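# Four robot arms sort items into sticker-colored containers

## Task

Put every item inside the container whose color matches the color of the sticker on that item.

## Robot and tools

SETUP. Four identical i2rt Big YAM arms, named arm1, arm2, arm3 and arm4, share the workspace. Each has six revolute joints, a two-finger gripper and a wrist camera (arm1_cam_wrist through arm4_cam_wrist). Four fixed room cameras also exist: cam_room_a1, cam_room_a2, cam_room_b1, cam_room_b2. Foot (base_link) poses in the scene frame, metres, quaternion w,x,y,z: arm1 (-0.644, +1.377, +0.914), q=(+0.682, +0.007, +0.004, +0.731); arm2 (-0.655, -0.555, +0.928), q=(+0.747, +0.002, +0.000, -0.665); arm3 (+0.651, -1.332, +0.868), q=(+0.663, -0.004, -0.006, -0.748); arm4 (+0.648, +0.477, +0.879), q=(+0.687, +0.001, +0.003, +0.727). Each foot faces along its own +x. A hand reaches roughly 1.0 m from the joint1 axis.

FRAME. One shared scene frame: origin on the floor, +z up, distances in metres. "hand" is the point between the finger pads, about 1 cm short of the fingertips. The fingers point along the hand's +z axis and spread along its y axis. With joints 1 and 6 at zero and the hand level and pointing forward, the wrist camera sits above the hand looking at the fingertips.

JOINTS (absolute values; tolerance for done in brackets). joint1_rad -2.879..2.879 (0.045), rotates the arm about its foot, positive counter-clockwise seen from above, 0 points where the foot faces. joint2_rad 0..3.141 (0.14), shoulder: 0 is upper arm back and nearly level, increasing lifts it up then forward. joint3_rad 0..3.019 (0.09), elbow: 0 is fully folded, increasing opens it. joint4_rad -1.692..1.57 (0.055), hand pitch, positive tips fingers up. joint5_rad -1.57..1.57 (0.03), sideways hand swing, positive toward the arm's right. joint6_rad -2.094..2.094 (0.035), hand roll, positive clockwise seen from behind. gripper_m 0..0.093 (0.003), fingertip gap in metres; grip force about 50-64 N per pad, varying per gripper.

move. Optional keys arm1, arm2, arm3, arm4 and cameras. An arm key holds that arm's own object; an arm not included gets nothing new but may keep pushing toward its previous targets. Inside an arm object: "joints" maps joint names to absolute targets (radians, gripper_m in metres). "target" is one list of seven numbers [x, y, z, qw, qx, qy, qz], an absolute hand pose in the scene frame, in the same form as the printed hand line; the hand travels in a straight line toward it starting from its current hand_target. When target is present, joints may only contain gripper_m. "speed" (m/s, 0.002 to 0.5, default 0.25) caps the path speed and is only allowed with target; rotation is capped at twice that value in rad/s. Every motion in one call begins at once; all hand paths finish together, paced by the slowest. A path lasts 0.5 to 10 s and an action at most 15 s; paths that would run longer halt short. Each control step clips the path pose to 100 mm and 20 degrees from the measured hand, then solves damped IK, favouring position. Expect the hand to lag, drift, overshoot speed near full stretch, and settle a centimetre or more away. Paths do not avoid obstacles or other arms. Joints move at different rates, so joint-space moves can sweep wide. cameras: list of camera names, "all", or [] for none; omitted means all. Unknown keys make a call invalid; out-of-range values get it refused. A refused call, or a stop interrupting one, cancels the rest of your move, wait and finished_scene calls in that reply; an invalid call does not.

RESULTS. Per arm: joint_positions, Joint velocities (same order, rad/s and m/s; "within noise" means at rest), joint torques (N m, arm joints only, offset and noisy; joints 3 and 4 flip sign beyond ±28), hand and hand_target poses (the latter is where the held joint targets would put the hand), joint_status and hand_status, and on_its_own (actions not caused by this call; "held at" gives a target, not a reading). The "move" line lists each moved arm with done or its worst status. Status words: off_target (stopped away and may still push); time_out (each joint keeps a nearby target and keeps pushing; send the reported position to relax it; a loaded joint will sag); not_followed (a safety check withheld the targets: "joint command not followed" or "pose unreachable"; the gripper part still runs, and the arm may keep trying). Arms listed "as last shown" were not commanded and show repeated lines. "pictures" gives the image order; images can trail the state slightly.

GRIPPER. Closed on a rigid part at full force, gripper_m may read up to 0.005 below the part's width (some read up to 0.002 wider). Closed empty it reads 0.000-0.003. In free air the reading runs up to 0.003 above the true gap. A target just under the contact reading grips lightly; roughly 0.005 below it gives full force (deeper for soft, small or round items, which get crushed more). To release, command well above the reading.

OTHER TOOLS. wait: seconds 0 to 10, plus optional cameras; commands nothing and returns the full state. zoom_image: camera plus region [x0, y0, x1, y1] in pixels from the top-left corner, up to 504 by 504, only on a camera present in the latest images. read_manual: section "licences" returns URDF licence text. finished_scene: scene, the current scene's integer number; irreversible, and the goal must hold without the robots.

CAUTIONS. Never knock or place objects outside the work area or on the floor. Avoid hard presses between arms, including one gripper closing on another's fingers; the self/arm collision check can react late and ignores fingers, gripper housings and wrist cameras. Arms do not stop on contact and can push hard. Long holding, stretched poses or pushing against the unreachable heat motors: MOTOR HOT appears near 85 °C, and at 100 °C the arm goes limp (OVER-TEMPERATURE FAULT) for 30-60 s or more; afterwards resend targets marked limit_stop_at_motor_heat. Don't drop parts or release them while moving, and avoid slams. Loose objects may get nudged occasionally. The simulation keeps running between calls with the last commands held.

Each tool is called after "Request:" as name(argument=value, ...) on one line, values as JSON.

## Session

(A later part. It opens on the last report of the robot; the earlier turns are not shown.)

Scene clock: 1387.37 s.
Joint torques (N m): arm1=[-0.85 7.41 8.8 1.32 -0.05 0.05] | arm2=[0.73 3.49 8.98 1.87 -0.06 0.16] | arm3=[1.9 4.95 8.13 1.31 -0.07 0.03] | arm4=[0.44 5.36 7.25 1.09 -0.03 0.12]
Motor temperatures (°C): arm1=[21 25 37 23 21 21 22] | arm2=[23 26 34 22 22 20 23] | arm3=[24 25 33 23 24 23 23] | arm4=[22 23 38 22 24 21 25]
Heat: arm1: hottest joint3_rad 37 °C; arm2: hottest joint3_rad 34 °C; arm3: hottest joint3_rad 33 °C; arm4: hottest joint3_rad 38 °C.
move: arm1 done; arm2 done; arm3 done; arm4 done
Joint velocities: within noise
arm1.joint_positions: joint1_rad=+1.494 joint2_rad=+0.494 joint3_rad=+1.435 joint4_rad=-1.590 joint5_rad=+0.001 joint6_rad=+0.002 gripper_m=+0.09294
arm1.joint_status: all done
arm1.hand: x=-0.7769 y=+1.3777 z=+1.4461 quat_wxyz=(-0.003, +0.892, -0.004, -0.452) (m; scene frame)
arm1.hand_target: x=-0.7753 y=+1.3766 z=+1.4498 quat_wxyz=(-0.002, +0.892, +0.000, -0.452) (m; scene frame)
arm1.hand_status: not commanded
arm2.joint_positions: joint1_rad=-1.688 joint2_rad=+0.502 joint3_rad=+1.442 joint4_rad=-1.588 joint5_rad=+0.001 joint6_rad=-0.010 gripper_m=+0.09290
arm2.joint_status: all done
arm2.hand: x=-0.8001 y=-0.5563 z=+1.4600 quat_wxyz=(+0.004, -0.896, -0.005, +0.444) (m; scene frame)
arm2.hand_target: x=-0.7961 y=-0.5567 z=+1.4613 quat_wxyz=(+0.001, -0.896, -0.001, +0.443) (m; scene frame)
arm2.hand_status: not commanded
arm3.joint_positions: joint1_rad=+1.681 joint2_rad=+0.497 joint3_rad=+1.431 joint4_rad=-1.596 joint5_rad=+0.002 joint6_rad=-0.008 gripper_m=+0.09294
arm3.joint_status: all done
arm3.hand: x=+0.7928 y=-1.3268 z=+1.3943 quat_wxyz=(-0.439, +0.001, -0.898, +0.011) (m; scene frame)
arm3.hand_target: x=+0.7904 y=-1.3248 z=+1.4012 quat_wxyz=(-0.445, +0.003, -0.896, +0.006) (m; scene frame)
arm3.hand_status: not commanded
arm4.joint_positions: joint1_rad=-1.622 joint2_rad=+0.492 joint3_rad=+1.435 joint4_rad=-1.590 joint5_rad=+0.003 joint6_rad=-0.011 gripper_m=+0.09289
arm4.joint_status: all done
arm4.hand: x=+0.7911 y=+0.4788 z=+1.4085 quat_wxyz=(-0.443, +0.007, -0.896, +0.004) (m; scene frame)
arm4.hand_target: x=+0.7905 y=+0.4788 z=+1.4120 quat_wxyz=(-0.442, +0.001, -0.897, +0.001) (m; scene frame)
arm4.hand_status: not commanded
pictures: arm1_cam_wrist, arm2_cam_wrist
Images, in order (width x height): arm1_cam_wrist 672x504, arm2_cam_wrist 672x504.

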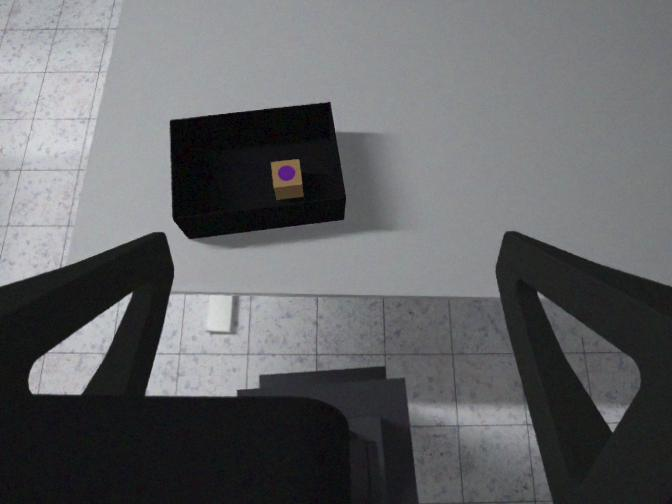

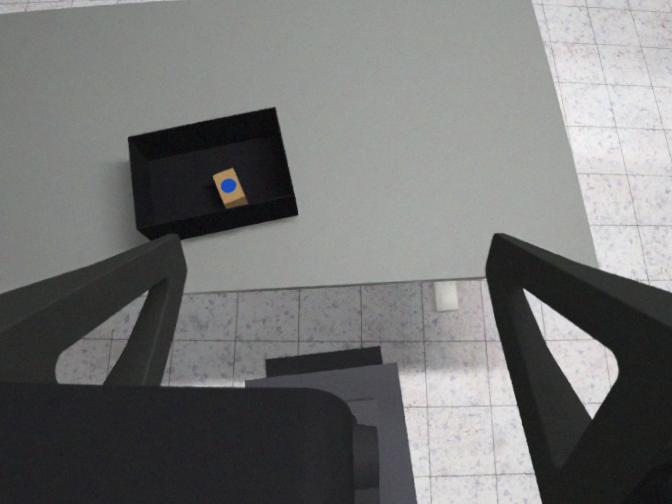

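Request:
move(arm1={"target": [-1.184, 1.2925, 0.85, 0, 0.9986, 0.0523, 0], "speed": 0.5}, arm2={"target": [-1.169, -0.788, 0.83, 0, 0.9816, 0.1908, 0], "speed": 0.5}, cameras=["arm1_cam_wrist", "arm2_cam_wrist"])

Scene clock: 1413.00 s.
Joint torques (N m): arm1=[-1.49 -16.73 10.67 0.03 -0.04 -0.09] | arm2=[1.49 -20.72 11.15 0.13 -0.16 -0.08] | arm3=[2.08 4.95 8.16 1.32 -0.08 0.03] | arm4=[0.15 5.42 7.35 0.92 -0.03 0.16]
Motor temperatures (°C): arm1=[21 25 36 23 21 21 21] | arm2=[23 25 34 22 22 20 23] | arm3=[24 24 32 23 24 23 23] | arm4=[22 23 36 22 24 21 25]
Heat: arm1: hottest joint3_rad 36 °C; arm2: hottest joint3_rad 34 °C; arm3: hottest joint3_rad 32 °C; arm4: hottest joint3_rad 36 °C.
move: arm1 off_target; arm2 off_target
Joint velocities: within noise
arm1.joint_positions: joint1_rad=+1.647 joint2_rad=+2.092 joint3_rad=+1.305 joint4_rad=-0.842 joint5_rad=-0.003 joint6_rad=+0.059 gripper_m=+0.09294
arm1.joint_status: not commanded
arm1.hand: x=-1.1640 y=+1.3018 z=+0.8312 quat_wxyz=(-0.003, +0.999, +0.043, +0.022) (m; scene frame)
arm1.hand_target: x=-1.1832 y=+1.2926 z=+0.8503 quat_wxyz=(+0.000, +0.999, +0.052, +0.000) (m; scene frame)
arm1.hand_status: off_target (0.029 m and 2.7 deg from the pose sent, 0.727 m and 54.0 deg at the start)
arm2.joint_positions: joint1_rad=-1.271 joint2_rad=+2.137 joint3_rad=+1.352 joint4_rad=-0.801 joint5_rad=+0.001 joint6_rad=+0.056 gripper_m=+0.09290
arm2.joint_status: not commanded
arm2.hand: x=-1.1569 y=-0.7767 z=+0.8244 quat_wxyz=(+0.004, -0.984, -0.179, -0.008) (m; scene frame)
arm2.hand_target: x=-1.1686 y=-0.7880 z=+0.8304 quat_wxyz=(+0.000, -0.982, -0.191, +0.000) (m; scene frame)
arm2.hand_status: off_target (0.017 m and 1.7 deg from the pose sent, 0.766 m and 56.7 deg at the start)
arm3, arm4: as last shown
pictures: arm1_cam_wrist, arm2_cam_wrist
Images, in order (width x height): arm1_cam_wrist 672x504, arm2_cam_wrist 672x504.

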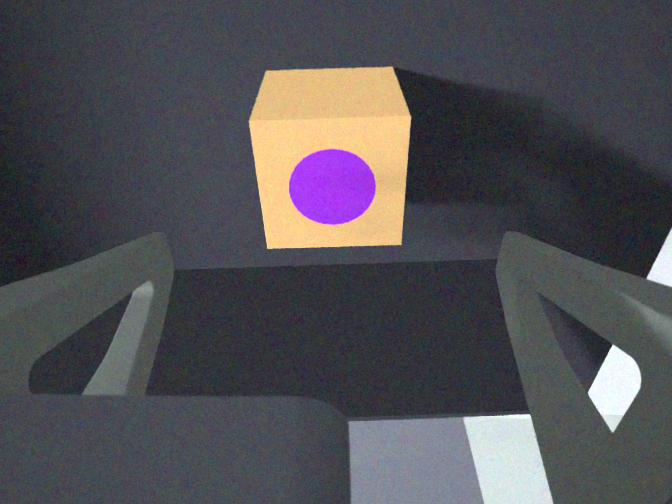

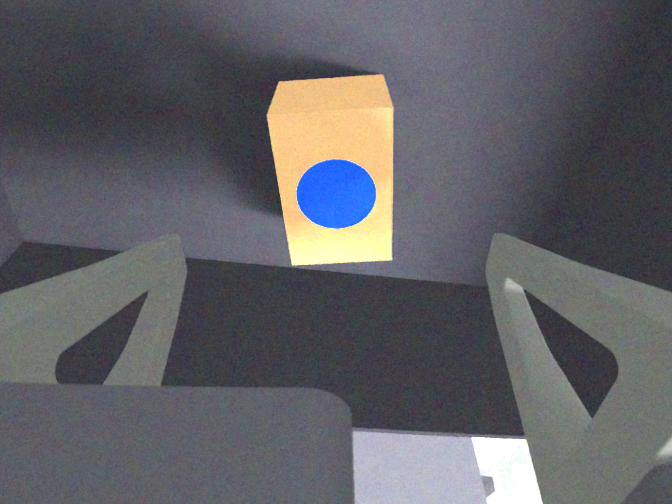

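Request:
move(arm1={"target": [-1.192, 1.2913, 0.745, 0, 0.9986, 0.0523, 0], "speed": 0.25}, arm2={"target": [-1.164, -0.786, 0.735, 0, 0.9816, 0.1908, 0], "speed": 0.25}, cameras=["arm1_cam_wrist", "arm2_cam_wrist"])

Request:
move(arm1={"joints": {"gripper_m": 0.046}}, arm2={"joints": {"gripper_m": 0.036}}, cameras=[])

Request:
move(arm1={"target": [-1.175, 1.295, 0.9, 0, 0.9986, 0.0523, 0], "speed": 0.4}, arm2={"target": [-1.15, -0.78, 0.9, 0, 0.9816, 0.1908, 0], "speed": 0.4}, cameras=[])

Request:
move(arm1={"joints": {"joint1_rad": -2.245, "joint2_rad": 0.7, "joint3_rad": 1.45, "joint4_rad": -1.4, "joint5_rad": 0, "joint6_rad": 0}}, arm2={"joints": {"joint1_rad": 2.13, "joint2_rad": 0.7, "joint3_rad": 1.45, "joint4_rad": -1.4, "joint5_rad": 0, "joint6_rad": 0}}, cameras=[])

Request:
move(arm1={"joints": {"joint2_rad": 1.168, "joint3_rad": 0.41, "joint4_rad": 0.686}}, arm2={"joints": {"joint2_rad": 1.2188, "joint3_rad": 0.384, "joint4_rad": 0.7546}}, arm4={"joints": {"joint1_rad": 0.881, "joint2_rad": 1.061, "joint3_rad": 0.455, "joint4_rad": 0.527}}, cameras=["arm1_cam_wrist", "arm2_cam_wrist", "arm4_cam_wrist"])

Scene clock: 1443.00 s.
Joint torques (N m): arm1=[-1.32 -17.79 9.52 0.88 0.05 -0.05] | arm2=[1.32 -20.84 9.16 1.09 -0.15 -0.07] | arm3=[1.9 4.84 8.14 1.36 -0.08 0.02] | arm4=[0.21 5.54 7.35 0.92 0 0.13]
Motor temperatures (°C): arm1=[21 26 37 23 21 21 21] | arm2=[23 25 34 22 22 20 23] | arm3=[24 24 31 23 24 23 23] | arm4=[22 23 35 22 24 21 25]
Heat: arm1: hottest joint3_rad 37 °C; arm2: hottest joint3_rad 34 °C; arm3: hottest joint3_rad 31 °C; arm4: hottest joint3_rad 35 °C.
move: arm1 off_target; arm2 off_target
Joint velocities: within noise
arm1.joint_positions: joint1_rad=+1.648 joint2_rad=+2.296 joint3_rad=+1.335 joint4_rad=-0.687 joint5_rad=-0.006 joint6_rad=+0.058 gripper_m=+0.09294
arm1.joint_status: not commanded
arm1.hand: x=-1.1643 y=+1.3013 z=+0.7323 quat_wxyz=(-0.002, +0.999, +0.043, +0.031) (m; scene frame)
arm1.hand_target: x=-1.1911 y=+1.2913 z=+0.7460 quat_wxyz=(+0.000, +0.999, +0.052, +0.000) (m; scene frame)
arm1.hand_status: off_target (0.032 m and 3.7 deg from the pose sent, 0.091 m and 2.7 deg at the start)
arm2.joint_positions: joint1_rad=-1.270 joint2_rad=+2.306 joint3_rad=+1.360 joint4_rad=-0.649 joint5_rad=+0.001 joint6_rad=+0.056 gripper_m=+0.09290
arm2.joint_status: not commanded
arm2.hand: x=-1.1521 y=-0.7748 z=+0.7369 quat_wxyz=(+0.005, -0.984, -0.180, -0.012) (m; scene frame)
arm2.hand_target: x=-1.1635 y=-0.7859 z=+0.7354 quat_wxyz=(+0.000, -0.982, -0.191, +0.000) (m; scene frame)
arm2.hand_status: off_target (0.016 m and 2.0 deg from the pose sent, 0.090 m and 1.7 deg at the start)
arm3, arm4: as last shown
pictures: arm1_cam_wrist, arm2_cam_wrist
Images, in order (width x height): arm1_cam_wrist 672x504, arm2_cam_wrist 672x504.

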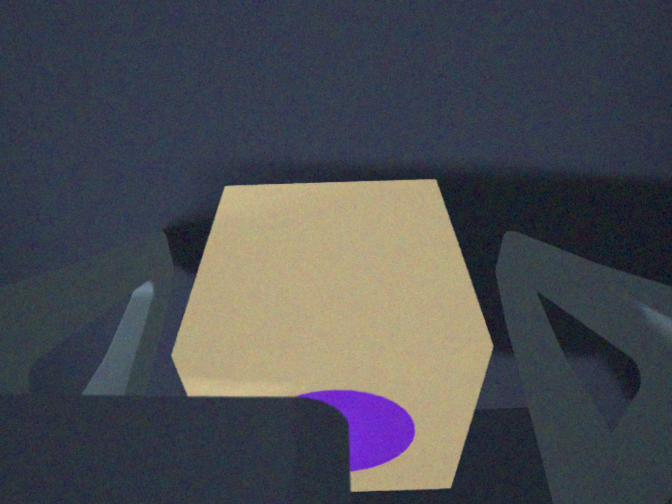

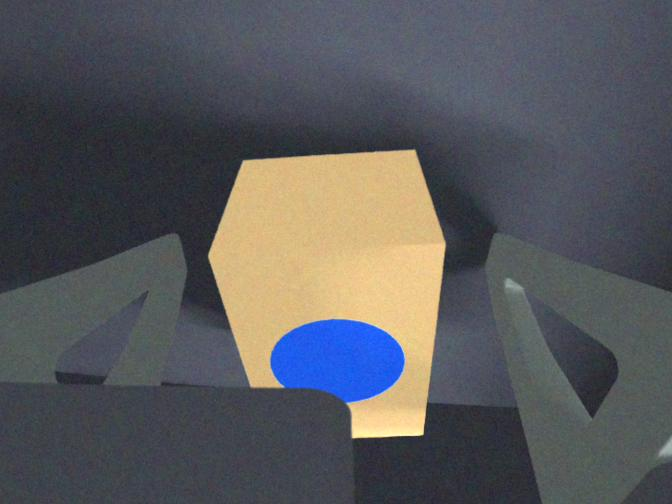

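Scene clock: 1443.63 s.
Joint torques (N m): arm1=[-0.79 -17.55 9.24 0.9 0.08 -0.06] | arm2=[1.38 -20.84 9.13 1.09 -0.16 -0.06] | arm3=[1.9 4.89 8.12 1.36 -0.08 0.03] | arm4=[0.91 5.48 7.42 0.91 -0.03 0.16]
Motor temperatures (°C): arm1=[21 26 37 23 21 21 21] | arm2=[23 25 34 22 22 20 23] | arm3=[24 24 31 23 24 23 23] | arm4=[22 23 35 22 24 21 25]
Heat: arm1: hottest joint3_rad 37 °C; arm2: hottest joint3_rad 34 °C; arm3: hottest joint3_rad 31 °C; arm4: hottest joint3_rad 35 °C.
move: arm1 off_target; arm2 off_target
Joint velocities: within noise
arm1.joint_positions: joint1_rad=+1.648 joint2_rad=+2.296 joint3_rad=+1.335 joint4_rad=-0.687 joint5_rad=-0.006 joint6_rad=+0.058 gripper_m=+0.05303
arm1.joint_status: gripper_m off_target (ended at +0.05306, target +0.04600)
arm1.hand: x=-1.1645 y=+1.3013 z=+0.7324 quat_wxyz=(-0.002, +0.999, +0.043, +0.031) (m; scene frame)
arm1.hand_target: x=-1.1911 y=+1.2913 z=+0.7460 quat_wxyz=(+0.000, +0.999, +0.052, +0.000) (m; scene frame)
arm1.hand_status: not commanded
arm2.joint_positions: joint1_rad=-1.270 joint2_rad=+2.306 joint3_rad=+1.361 joint4_rad=-0.648 joint5_rad=+0.001 joint6_rad=+0.055 gripper_m=+0.04482
arm2.joint_status: gripper_m off_target (ended at +0.04485, target +0.03600)
arm2.hand: x=-1.1524 y=-0.7750 z=+0.7370 quat_wxyz=(+0.005, -0.983, -0.180, -0.012) (m; scene frame)
arm2.hand_target: x=-1.1635 y=-0.7859 z=+0.7354 quat_wxyz=(+0.000, -0.982, -0.191, +0.000) (m; scene frame)
arm2.hand_status: not commanded
arm3, arm4: as last shown
pictures: none
No camera images: "cameras" was empty.

Scene clock: 1444.90 s.
Joint torques (N m): arm1=[-1.26 -14.8 10.25 -0.08 0.09 -0.03] | arm2=[1.38 -17.79 9.39 0.29 -0.15 -0.06] | arm3=[1.96 4.95 8.1 1.35 -0.07 0.02] | arm4=[0.91 5.36 7.34 1.05 -0.04 0.17]
Motor temperatures (°C): arm1=[21 26 37 23 21 21 21] | arm2=[23 26 34 22 22 20 23] | arm3=[24 24 31 23 24 23 23] | arm4=[22 23 35 22 24 21 25]
Heat: arm1: hottest joint3_rad 37 °C; arm2: hottest joint3_rad 34 °C; arm3: hottest joint3_rad 31 °C; arm4: hottest joint3_rad 35 °C.
move: arm1 done; arm2 off_target
Joint velocities: within noise
arm1.joint_positions: joint1_rad=+1.648 joint2_rad=+1.969 joint3_rad=+1.318 joint4_rad=-0.936 joint5_rad=-0.006 joint6_rad=+0.057 gripper_m=+0.05303
arm1.joint_status: not commanded
arm1.hand: x=-1.1695 y=+1.2997 z=+0.8978 quat_wxyz=(+0.001, +0.999, +0.044, +0.001) (m; scene frame)
arm1.hand_target: x=-1.1749 y=+1.2950 z=+0.9000 quat_wxyz=(+0.000, +0.999, +0.052, +0.000) (m; scene frame)
arm1.hand_status: done (0.008 m and 0.9 deg from the pose sent, 0.168 m and 3.7 deg at the start)
arm2.joint_positions: joint1_rad=-1.270 joint2_rad=+1.958 joint3_rad=+1.339 joint4_rad=-0.911 joint5_rad=+0.001 joint6_rad=+0.055 gripper_m=+0.04482
arm2.joint_status: not commanded
arm2.hand: x=-1.1569 y=-0.7773 z=+0.9148 quat_wxyz=(-0.003, -0.983, -0.180, +0.019) (m; scene frame)
arm2.hand_target: x=-1.1497 y=-0.7798 z=+0.9003 quat_wxyz=(+0.000, -0.982, -0.191, +0.000) (m; scene frame)
arm2.hand_status: off_target (0.017 m and 2.5 deg from the pose sent, 0.163 m and 1.9 deg at the start)
arm3, arm4: as last shown
pictures: none
No camera images: "cameras" was empty.

Scene clock: 1447.53 s.
Joint torques (N m): arm1=[-2.26 2.32 12.25 1.37 -0.04 -0.04] | arm2=[1.03 -0.56 12.03 1.78 0.12 -0.05] | arm3=[1.96 4.89 8.12 1.35 -0.08 0.02] | arm4=[0.73 5.83 7.35 1.05 -0.05 0.13]
Motor temperatures (°C): arm1=[21 26 37 23 21 21 22] | arm2=[23 26 34 22 22 20 23] | arm3=[24 24 31 23 24 23 23] | arm4=[22 23 35 22 24 21 25]
Heat: arm1: hottest joint3_rad 37 °C; arm2: hottest joint3_rad 34 °C; arm3: hottest joint3_rad 31 °C; arm4: hottest joint3_rad 35 °C.
move: arm1 done; arm2 done
Joint velocities: within noise
arm1.joint_positions: joint1_rad=-2.238 joint2_rad=+0.700 joint3_rad=+1.418 joint4_rad=-1.391 joint5_rad=+0.002 joint6_rad=+0.007 gripper_m=+0.05316
arm1.joint_status: all done
arm1.hand: x=-0.4244 y=+1.2310 z=+1.4348 quat_wxyz=(-0.408, -0.268, -0.863, +0.128) (m; scene frame)
arm1.hand_target: x=-0.4291 y=+1.2326 z=+1.4484 quat_wxyz=(-0.417, -0.266, -0.859, +0.134) (m; scene frame)
arm1.hand_status: not commanded
arm2.joint_positions: joint1_rad=+2.125 joint2_rad=+0.700 joint3_rad=+1.424 joint4_rad=-1.387 joint5_rad=-0.003 joint6_rad=+0.011 gripper_m=+0.04462
arm2.joint_status: all done
arm2.hand: x=-0.4559 y=-0.3978 z=+1.4573 quat_wxyz=(-0.414, +0.291, -0.849, -0.149) (m; scene frame)
arm2.hand_target: x=-0.4599 y=-0.4002 z=+1.4669 quat_wxyz=(-0.420, +0.297, -0.845, -0.149) (m; scene frame)
arm2.hand_status: not commanded
arm3, arm4: as last shown
pictures: none
No camera images: "cameras" was empty.

Scene clock: 1449.70 s.
Joint torques (N m): arm1=[-2.26 -5.6 9.46 2.97 -0.03 -0.05] | arm2=[1.08 -9.23 8.55 3.62 0.11 -0.04] | arm3=[2.02 4.84 8.17 1.32 -0.07 0.02] | arm4=[1.08 -7.59 8.1 2.28 0.16 0.14]
Motor temperatures (°C): arm1=[21 26 37 23 21 21 22] | arm2=[23 26 34 22 22 20 23] | arm3=[24 24 31 23 24 23 23] | arm4=[22 23 35 22 24 21 25]
Heat: arm1: hottest joint3_rad 37 °C; arm2: hottest joint3_rad 34 °C; arm3: hottest joint3_rad 31 °C; arm4: hottest joint3_rad 35 °C.
move: arm1 done; arm2 done; arm4 done
Joint velocities: within noise
arm1.joint_positions: joint1_rad=-2.238 joint2_rad=+1.184 joint3_rad=+0.403 joint4_rad=+0.659 joint5_rad=+0.002 joint6_rad=+0.007 gripper_m=+0.05316
arm1.joint_status: all done
arm1.hand: x=-0.2629 y=+1.1185 z=+1.1153 quat_wxyz=(-0.628, -0.223, -0.720, +0.194) (m; scene frame)
arm1.hand_target: x=-0.2633 y=+1.1154 z=+1.1325 quat_wxyz=(-0.644, -0.217, -0.704, +0.204) (m; scene frame)
arm1.hand_status: not commanded
arm2.joint_positions: joint1_rad=+2.125 joint2_rad=+1.230 joint3_rad=+0.393 joint4_rad=+0.731 joint5_rad=-0.003 joint6_rad=+0.011 gripper_m=+0.04462
arm2.joint_status: all done
arm2.hand: x=-0.2956 y=-0.2699 z=+1.1298 quat_wxyz=(-0.630, +0.241, -0.702, -0.226) (m; scene frame)
arm2.hand_target: x=-0.2990 y=-0.2706 z=+1.1361 quat_wxyz=(-0.641, +0.243, -0.692, -0.226) (m; scene frame)
arm2.hand_status: not commanded
arm3: as last shown
arm4.joint_positions: joint1_rad=+0.879 joint2_rad=+1.072 joint3_rad=+0.460 joint4_rad=+0.508 joint5_rad=-0.001 joint6_rad=-0.010 gripper_m=+0.09293
arm4.joint_status: all done
arm4.hand: x=+0.2807 y=+0.7499 z=+1.1304 quat_wxyz=(-0.210, +0.706, -0.230, -0.636) (m; scene frame)
arm4.hand_target: x=+0.2823 y=+0.7483 z=+1.1371 quat_wxyz=(-0.210, +0.697, -0.231, -0.646) (m; scene frame)
arm4.hand_status: not commanded
pictures: arm1_cam_wrist, arm2_cam_wrist, arm4_cam_wrist
Images, in order (width x height): arm1_cam_wrist 672x504, arm2_cam_wrist 672x504, arm4_cam_wrist 672x504.

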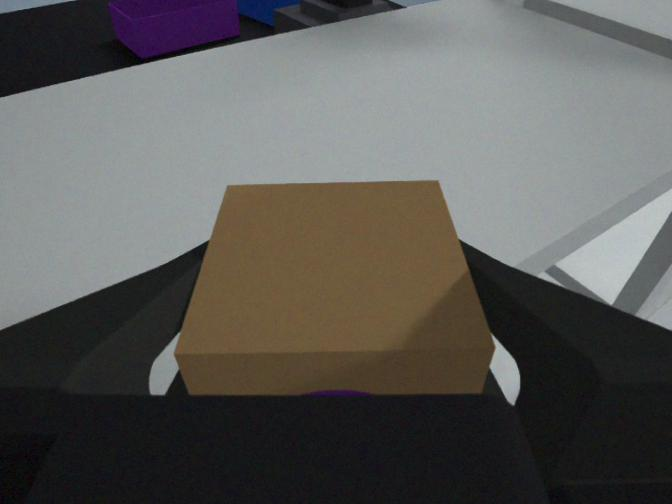

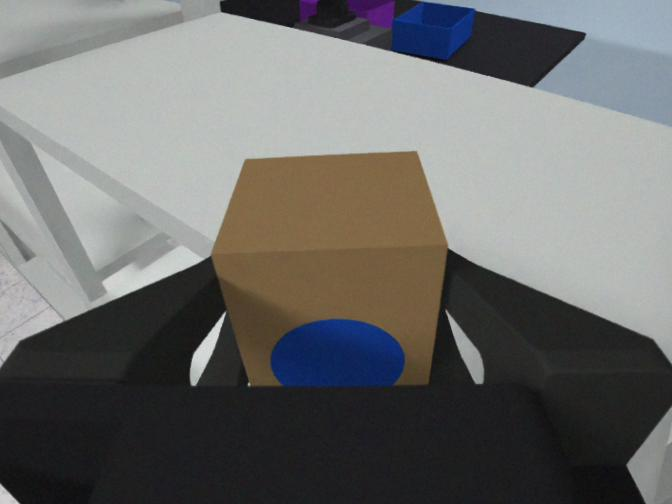

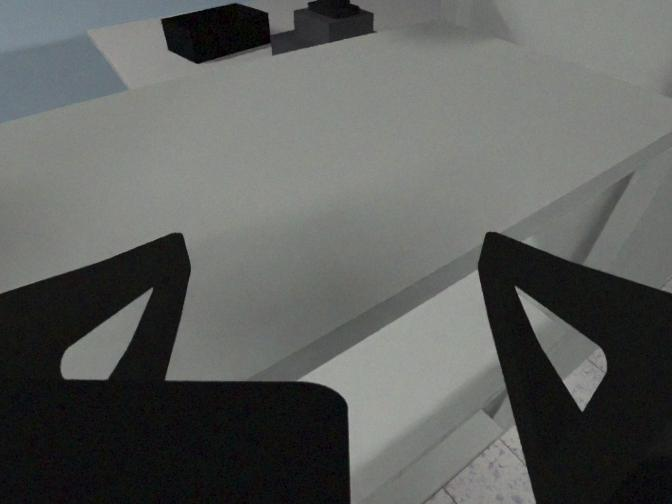

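Request:
move(arm1={"target": [0.010, 0.9249, 1.075, 0.6403, 0.2209, 0.7079, -0.1998], "speed": 0.35}, arm2={"target": [0.0111, -0.027, 1.075, 0.6335, -0.2439, 0.7004, 0.2206], "speed": 0.35}, cameras=[])

Request:
move(arm1={"target": [0.010, 0.9249, 1.035, 0.6403, 0.2209, 0.7079, -0.1998], "speed": 0.12}, arm2={"target": [0.0111, -0.027, 1.035, 0.6335, -0.2439, 0.7004, 0.2206], "speed": 0.12}, cameras=["arm4_cam_wrist"])

Request:
move(arm1={"joints": {"gripper_m": 0.08}}, arm2={"joints": {"gripper_m": 0.075}}, cameras=[])

Request:
move(arm1={"target": [-0.2656, 1.1154, 1.10, 0.6403, 0.2209, 0.7079, -0.1998], "speed": 0.4}, arm2={"target": [-0.2945, -0.2693, 1.10, 0.6335, -0.2439, 0.7004, 0.2206], "speed": 0.4}, cameras=["arm1_cam_wrist", "arm2_cam_wrist", "arm4_cam_wrist"])

Scene clock: 1461.50 s.
Joint torques (N m): arm1=[-2.78 -16.97 14.28 1.68 -0.08 0.01] | arm2=[0.67 -22.24 15.41 2.14 0.15 -0.05] | arm3=[1.96 4.84 8.13 1.35 -0.07 0.03] | arm4=[1.32 -7.36 7.86 2.11 0.11 0.13]
Motor temperatures (°C): arm1=[21 26 37 23 21 21 22] | arm2=[23 26 34 23 22 20 24] | arm3=[24 24 31 23 24 23 23] | arm4=[22 23 36 22 24 21 25]
Heat: arm1: hottest joint3_rad 37 °C; arm2: hottest joint3_rad 34 °C; arm3: hottest joint3_rad 31 °C; arm4: hottest joint3_rad 36 °C.
move: arm1 off_target; arm2 off_target
Joint velocities: within noise
arm1.joint_positions: joint1_rad=-2.238 joint2_rad=+2.033 joint3_rad=+1.283 joint4_rad=+0.617 joint5_rad=-0.001 joint6_rad=+0.007 gripper_m=+0.05316
arm1.joint_status: not commanded
arm1.hand: x=-0.0014 y=+0.9402 z=+1.0491 quat_wxyz=(-0.624, -0.223, -0.723, +0.192) (m; scene frame)
arm1.hand_target: x=+0.0081 y=+0.9263 z=+1.0755 quat_wxyz=(-0.640, -0.221, -0.708, +0.200) (m; scene frame)
arm1.hand_status: off_target (0.032 m and 2.7 deg from the pose sent, 0.337 m and 2.1 deg at the start)
arm2.joint_positions: joint1_rad=+2.125 joint2_rad=+2.166 joint3_rad=+1.494 joint4_rad=+0.550 joint5_rad=-0.002 joint6_rad=+0.010 gripper_m=+0.04462
arm2.joint_status: not commanded
arm2.hand: x=-0.0027 y=-0.0374 z=+1.0691 quat_wxyz=(-0.625, +0.243, -0.707, -0.223) (m; scene frame)
arm2.hand_target: x=+0.0097 y=-0.0281 z=+1.0750 quat_wxyz=(-0.633, +0.244, -0.700, -0.221) (m; scene frame)
arm2.hand_status: off_target (0.018 m and 1.3 deg from the pose sent, 0.395 m and 0.8 deg at the start)
arm3, arm4: as last shown
pictures: none
No camera images: "cameras" was empty.

Scene clock: 1462.47 s.
Joint torques (N m): arm1=[-2.96 -15.38 13.05 2.51 -0.05 0.05] | arm2=[0.79 -20.95 14.34 3.17 0.06 -0.05] | arm3=[1.9 4.84 8.14 1.39 -0.06 0.02] | arm4=[1.03 -7.24 8.01 2.25 0.11 0.14]
Motor temperatures (°C): arm1=[21 26 37 23 21 21 22] | arm2=[23 26 34 23 22 20 24] | arm3=[24 24 31 23 24 23 23] | arm4=[22 23 36 22 24 21 25]
Heat: arm1: hottest joint3_rad 37 °C; arm2: hottest joint3_rad 34 °C; arm3: hottest joint3_rad 31 °C; arm4: hottest joint3_rad 36 °C.
move: arm1 off_target; arm2 off_target
Joint velocities: within noise
arm1.joint_positions: joint1_rad=-2.238 joint2_rad=+2.082 joint3_rad=+1.285 joint4_rad=+0.672 joint5_rad=-0.001 joint6_rad=+0.009 gripper_m=+0.05316
arm1.joint_status: not commanded
arm1.hand: x=+0.0004 y=+0.9388 z=+1.0263 quat_wxyz=(-0.627, -0.223, -0.721, +0.193) (m; scene frame)
arm1.hand_target: x=+0.0089 y=+0.9257 z=+1.0350 quat_wxyz=(-0.640, -0.221, -0.708, +0.200) (m; scene frame)
arm1.hand_status: off_target (0.019 m and 2.3 deg from the pose sent, 0.024 m and 2.7 deg at the start)
arm2.joint_positions: joint1_rad=+2.125 joint2_rad=+2.213 joint3_rad=+1.497 joint4_rad=+0.595 joint5_rad=+0.000 joint6_rad=+0.011 gripper_m=+0.04462
arm2.joint_status: not commanded
arm2.hand: x=-0.0009 y=-0.0363 z=+1.0434 quat_wxyz=(-0.626, +0.242, -0.707, -0.223) (m; scene frame)
arm2.hand_target: x=+0.0098 y=-0.0281 z=+1.0352 quat_wxyz=(-0.633, +0.244, -0.700, -0.221) (m; scene frame)
arm2.hand_status: off_target (0.017 m and 1.2 deg from the pose sent, 0.038 m and 1.3 deg at the start)
arm3.joint_positions: joint1_rad=+1.681 joint2_rad=+0.497 joint3_rad=+1.431 joint4_rad=-1.596 joint5_rad=+0.002 joint6_rad=-0.008 gripper_m=+0.09294
arm3.joint_status: not commanded
arm3.hand: x=+0.7928 y=-1.3268 z=+1.3943 quat_wxyz=(-0.439, +0.001, -0.898, +0.011) (m; scene frame)
arm3.hand_target: x=+0.7904 y=-1.3248 z=+1.4012 quat_wxyz=(-0.445, +0.003, -0.896, +0.006) (m; scene frame)
arm3.hand_status: not commanded
arm4: as last shown
pictures: arm4_cam_wrist
Images, in order (width x height): arm4_cam_wrist 672x504.

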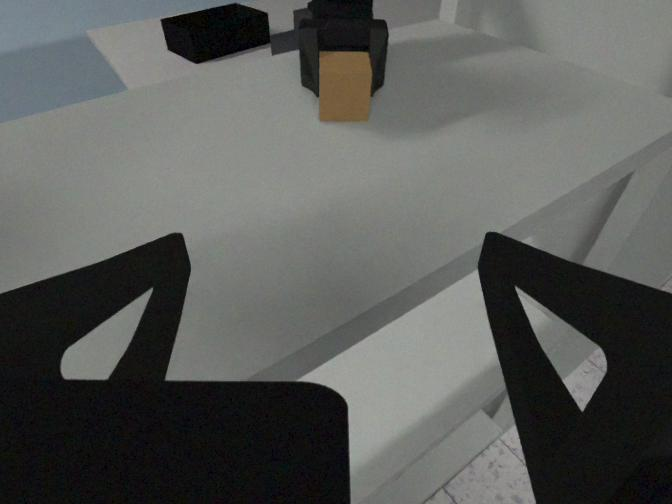

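Scene clock: 1463.10 s.
Joint torques (N m): arm1=[-1.85 -16.44 12.85 2.52 0.01 -0.03] | arm2=[0.73 -21.54 14.34 3.17 0.06 -0.05] | arm3=[2.02 4.95 8.12 1.31 -0.07 0.03] | arm4=[1.61 -7.59 7.92 2.22 0.13 0.13]
Motor temperatures (°C): arm1=[21 26 37 23 21 21 22] | arm2=[23 26 34 23 22 20 24] | arm3=[24 24 31 23 24 23 23] | arm4=[22 23 36 22 24 21 25]
Heat: arm1: hottest joint3_rad 37 °C; arm2: hottest joint3_rad 34 °C; arm3: hottest joint3_rad 31 °C; arm4: hottest joint3_rad 36 °C.
move: arm1 done; arm2 done
Joint velocities: within noise
arm1.joint_positions: joint1_rad=-2.238 joint2_rad=+2.093 joint3_rad=+1.285 joint4_rad=+0.672 joint5_rad=-0.001 joint6_rad=+0.009 gripper_m=+0.07996
arm1.joint_status: all done
arm1.hand: x=+0.0002 y=+0.9389 z=+1.0185 quat_wxyz=(-0.624, -0.224, -0.724, +0.191) (m; scene frame)
arm1.hand_target: x=+0.0089 y=+0.9257 z=+1.0351 quat_wxyz=(-0.640, -0.221, -0.708, +0.200) (m; scene frame)
arm1.hand_status: not commanded
arm2.joint_positions: joint1_rad=+2.125 joint2_rad=+2.219 joint3_rad=+1.497 joint4_rad=+0.595 joint5_rad=+0.000 joint6_rad=+0.011 gripper_m=+0.07492
arm2.joint_status: all done
arm2.hand: x=-0.0009 y=-0.0363 z=+1.0390 quat_wxyz=(-0.624, +0.243, -0.709, -0.222) (m; scene frame)
arm2.hand_target: x=+0.0098 y=-0.0281 z=+1.0352 quat_wxyz=(-0.633, +0.244, -0.700, -0.221) (m; scene frame)
arm2.hand_status: not commanded
arm3, arm4: as last shown
pictures: none
No camera images: "cameras" was empty.

Scene clock: 1464.90 s.
Joint torques (N m): arm1=[-3.31 -4.13 8.79 1.48 -0.03 -0.03] | arm2=[0.79 -8.29 7.82 1.99 0.12 -0.05] | arm3=[2.02 4.84 8.13 1.31 -0.07 0.03] | arm4=[1.03 -7.53 7.97 2.19 0.11 0.16]
Motor temperatures (°C): arm1=[21 26 37 23 21 21 22] | arm2=[23 26 34 23 22 20 24] | arm3=[24 24 31 23 24 23 23] | arm4=[22 23 36 22 24 21 25]
Heat: arm1: hottest joint3_rad 37 °C; arm2: hottest joint3_rad 34 °C; arm3: hottest joint3_rad 31 °C; arm4: hottest joint3_rad 36 °C.
move: arm1 done; arm2 done
Joint velocities: within noise
arm1.joint_positions: joint1_rad=-2.238 joint2_rad=+1.265 joint3_rad=+0.363 joint4_rad=+0.822 joint5_rad=-0.003 joint6_rad=+0.012 gripper_m=+0.07996
arm1.joint_status: not commanded
arm1.hand: x=-0.2649 y=+1.1207 z=+1.1003 quat_wxyz=(-0.644, -0.219, -0.706, +0.196) (m; scene frame)
arm1.hand_target: x=-0.2656 y=+1.1156 z=+1.0999 quat_wxyz=(-0.640, -0.221, -0.708, +0.200) (m; scene frame)
arm1.hand_status: done (0.005 m and 0.7 deg from the pose sent, 0.329 m and 2.8 deg at the start)
arm2.joint_positions: joint1_rad=+2.125 joint2_rad=+1.346 joint3_rad=+0.368 joint4_rad=+0.900 joint5_rad=+0.000 joint6_rad=+0.011 gripper_m=+0.07492
arm2.joint_status: not commanded
arm2.hand: x=-0.2932 y=-0.2687 z=+1.1083 quat_wxyz=(-0.641, +0.237, -0.694, -0.228) (m; scene frame)
arm2.hand_target: x=-0.2945 y=-0.2694 z=+1.1002 quat_wxyz=(-0.634, +0.244, -0.700, -0.221) (m; scene frame)
arm2.hand_status: done (0.008 m and 1.6 deg from the pose sent, 0.380 m and 1.5 deg at the start)
arm3, arm4: as last shown
pictures: arm1_cam_wrist, arm2_cam_wrist, arm4_cam_wrist
Images, in order (width x height): arm1_cam_wrist 672x504, arm2_cam_wrist 672x504, arm4_cam_wrist 672x504.

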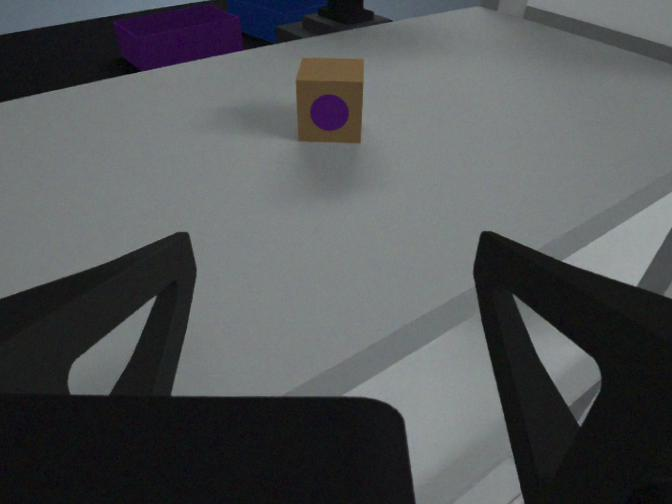

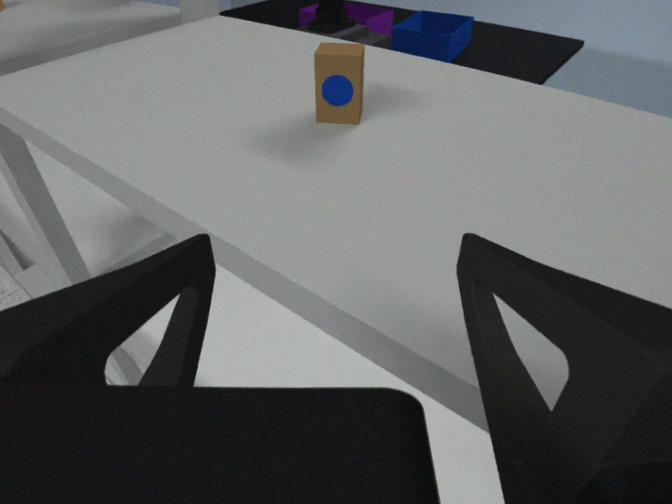

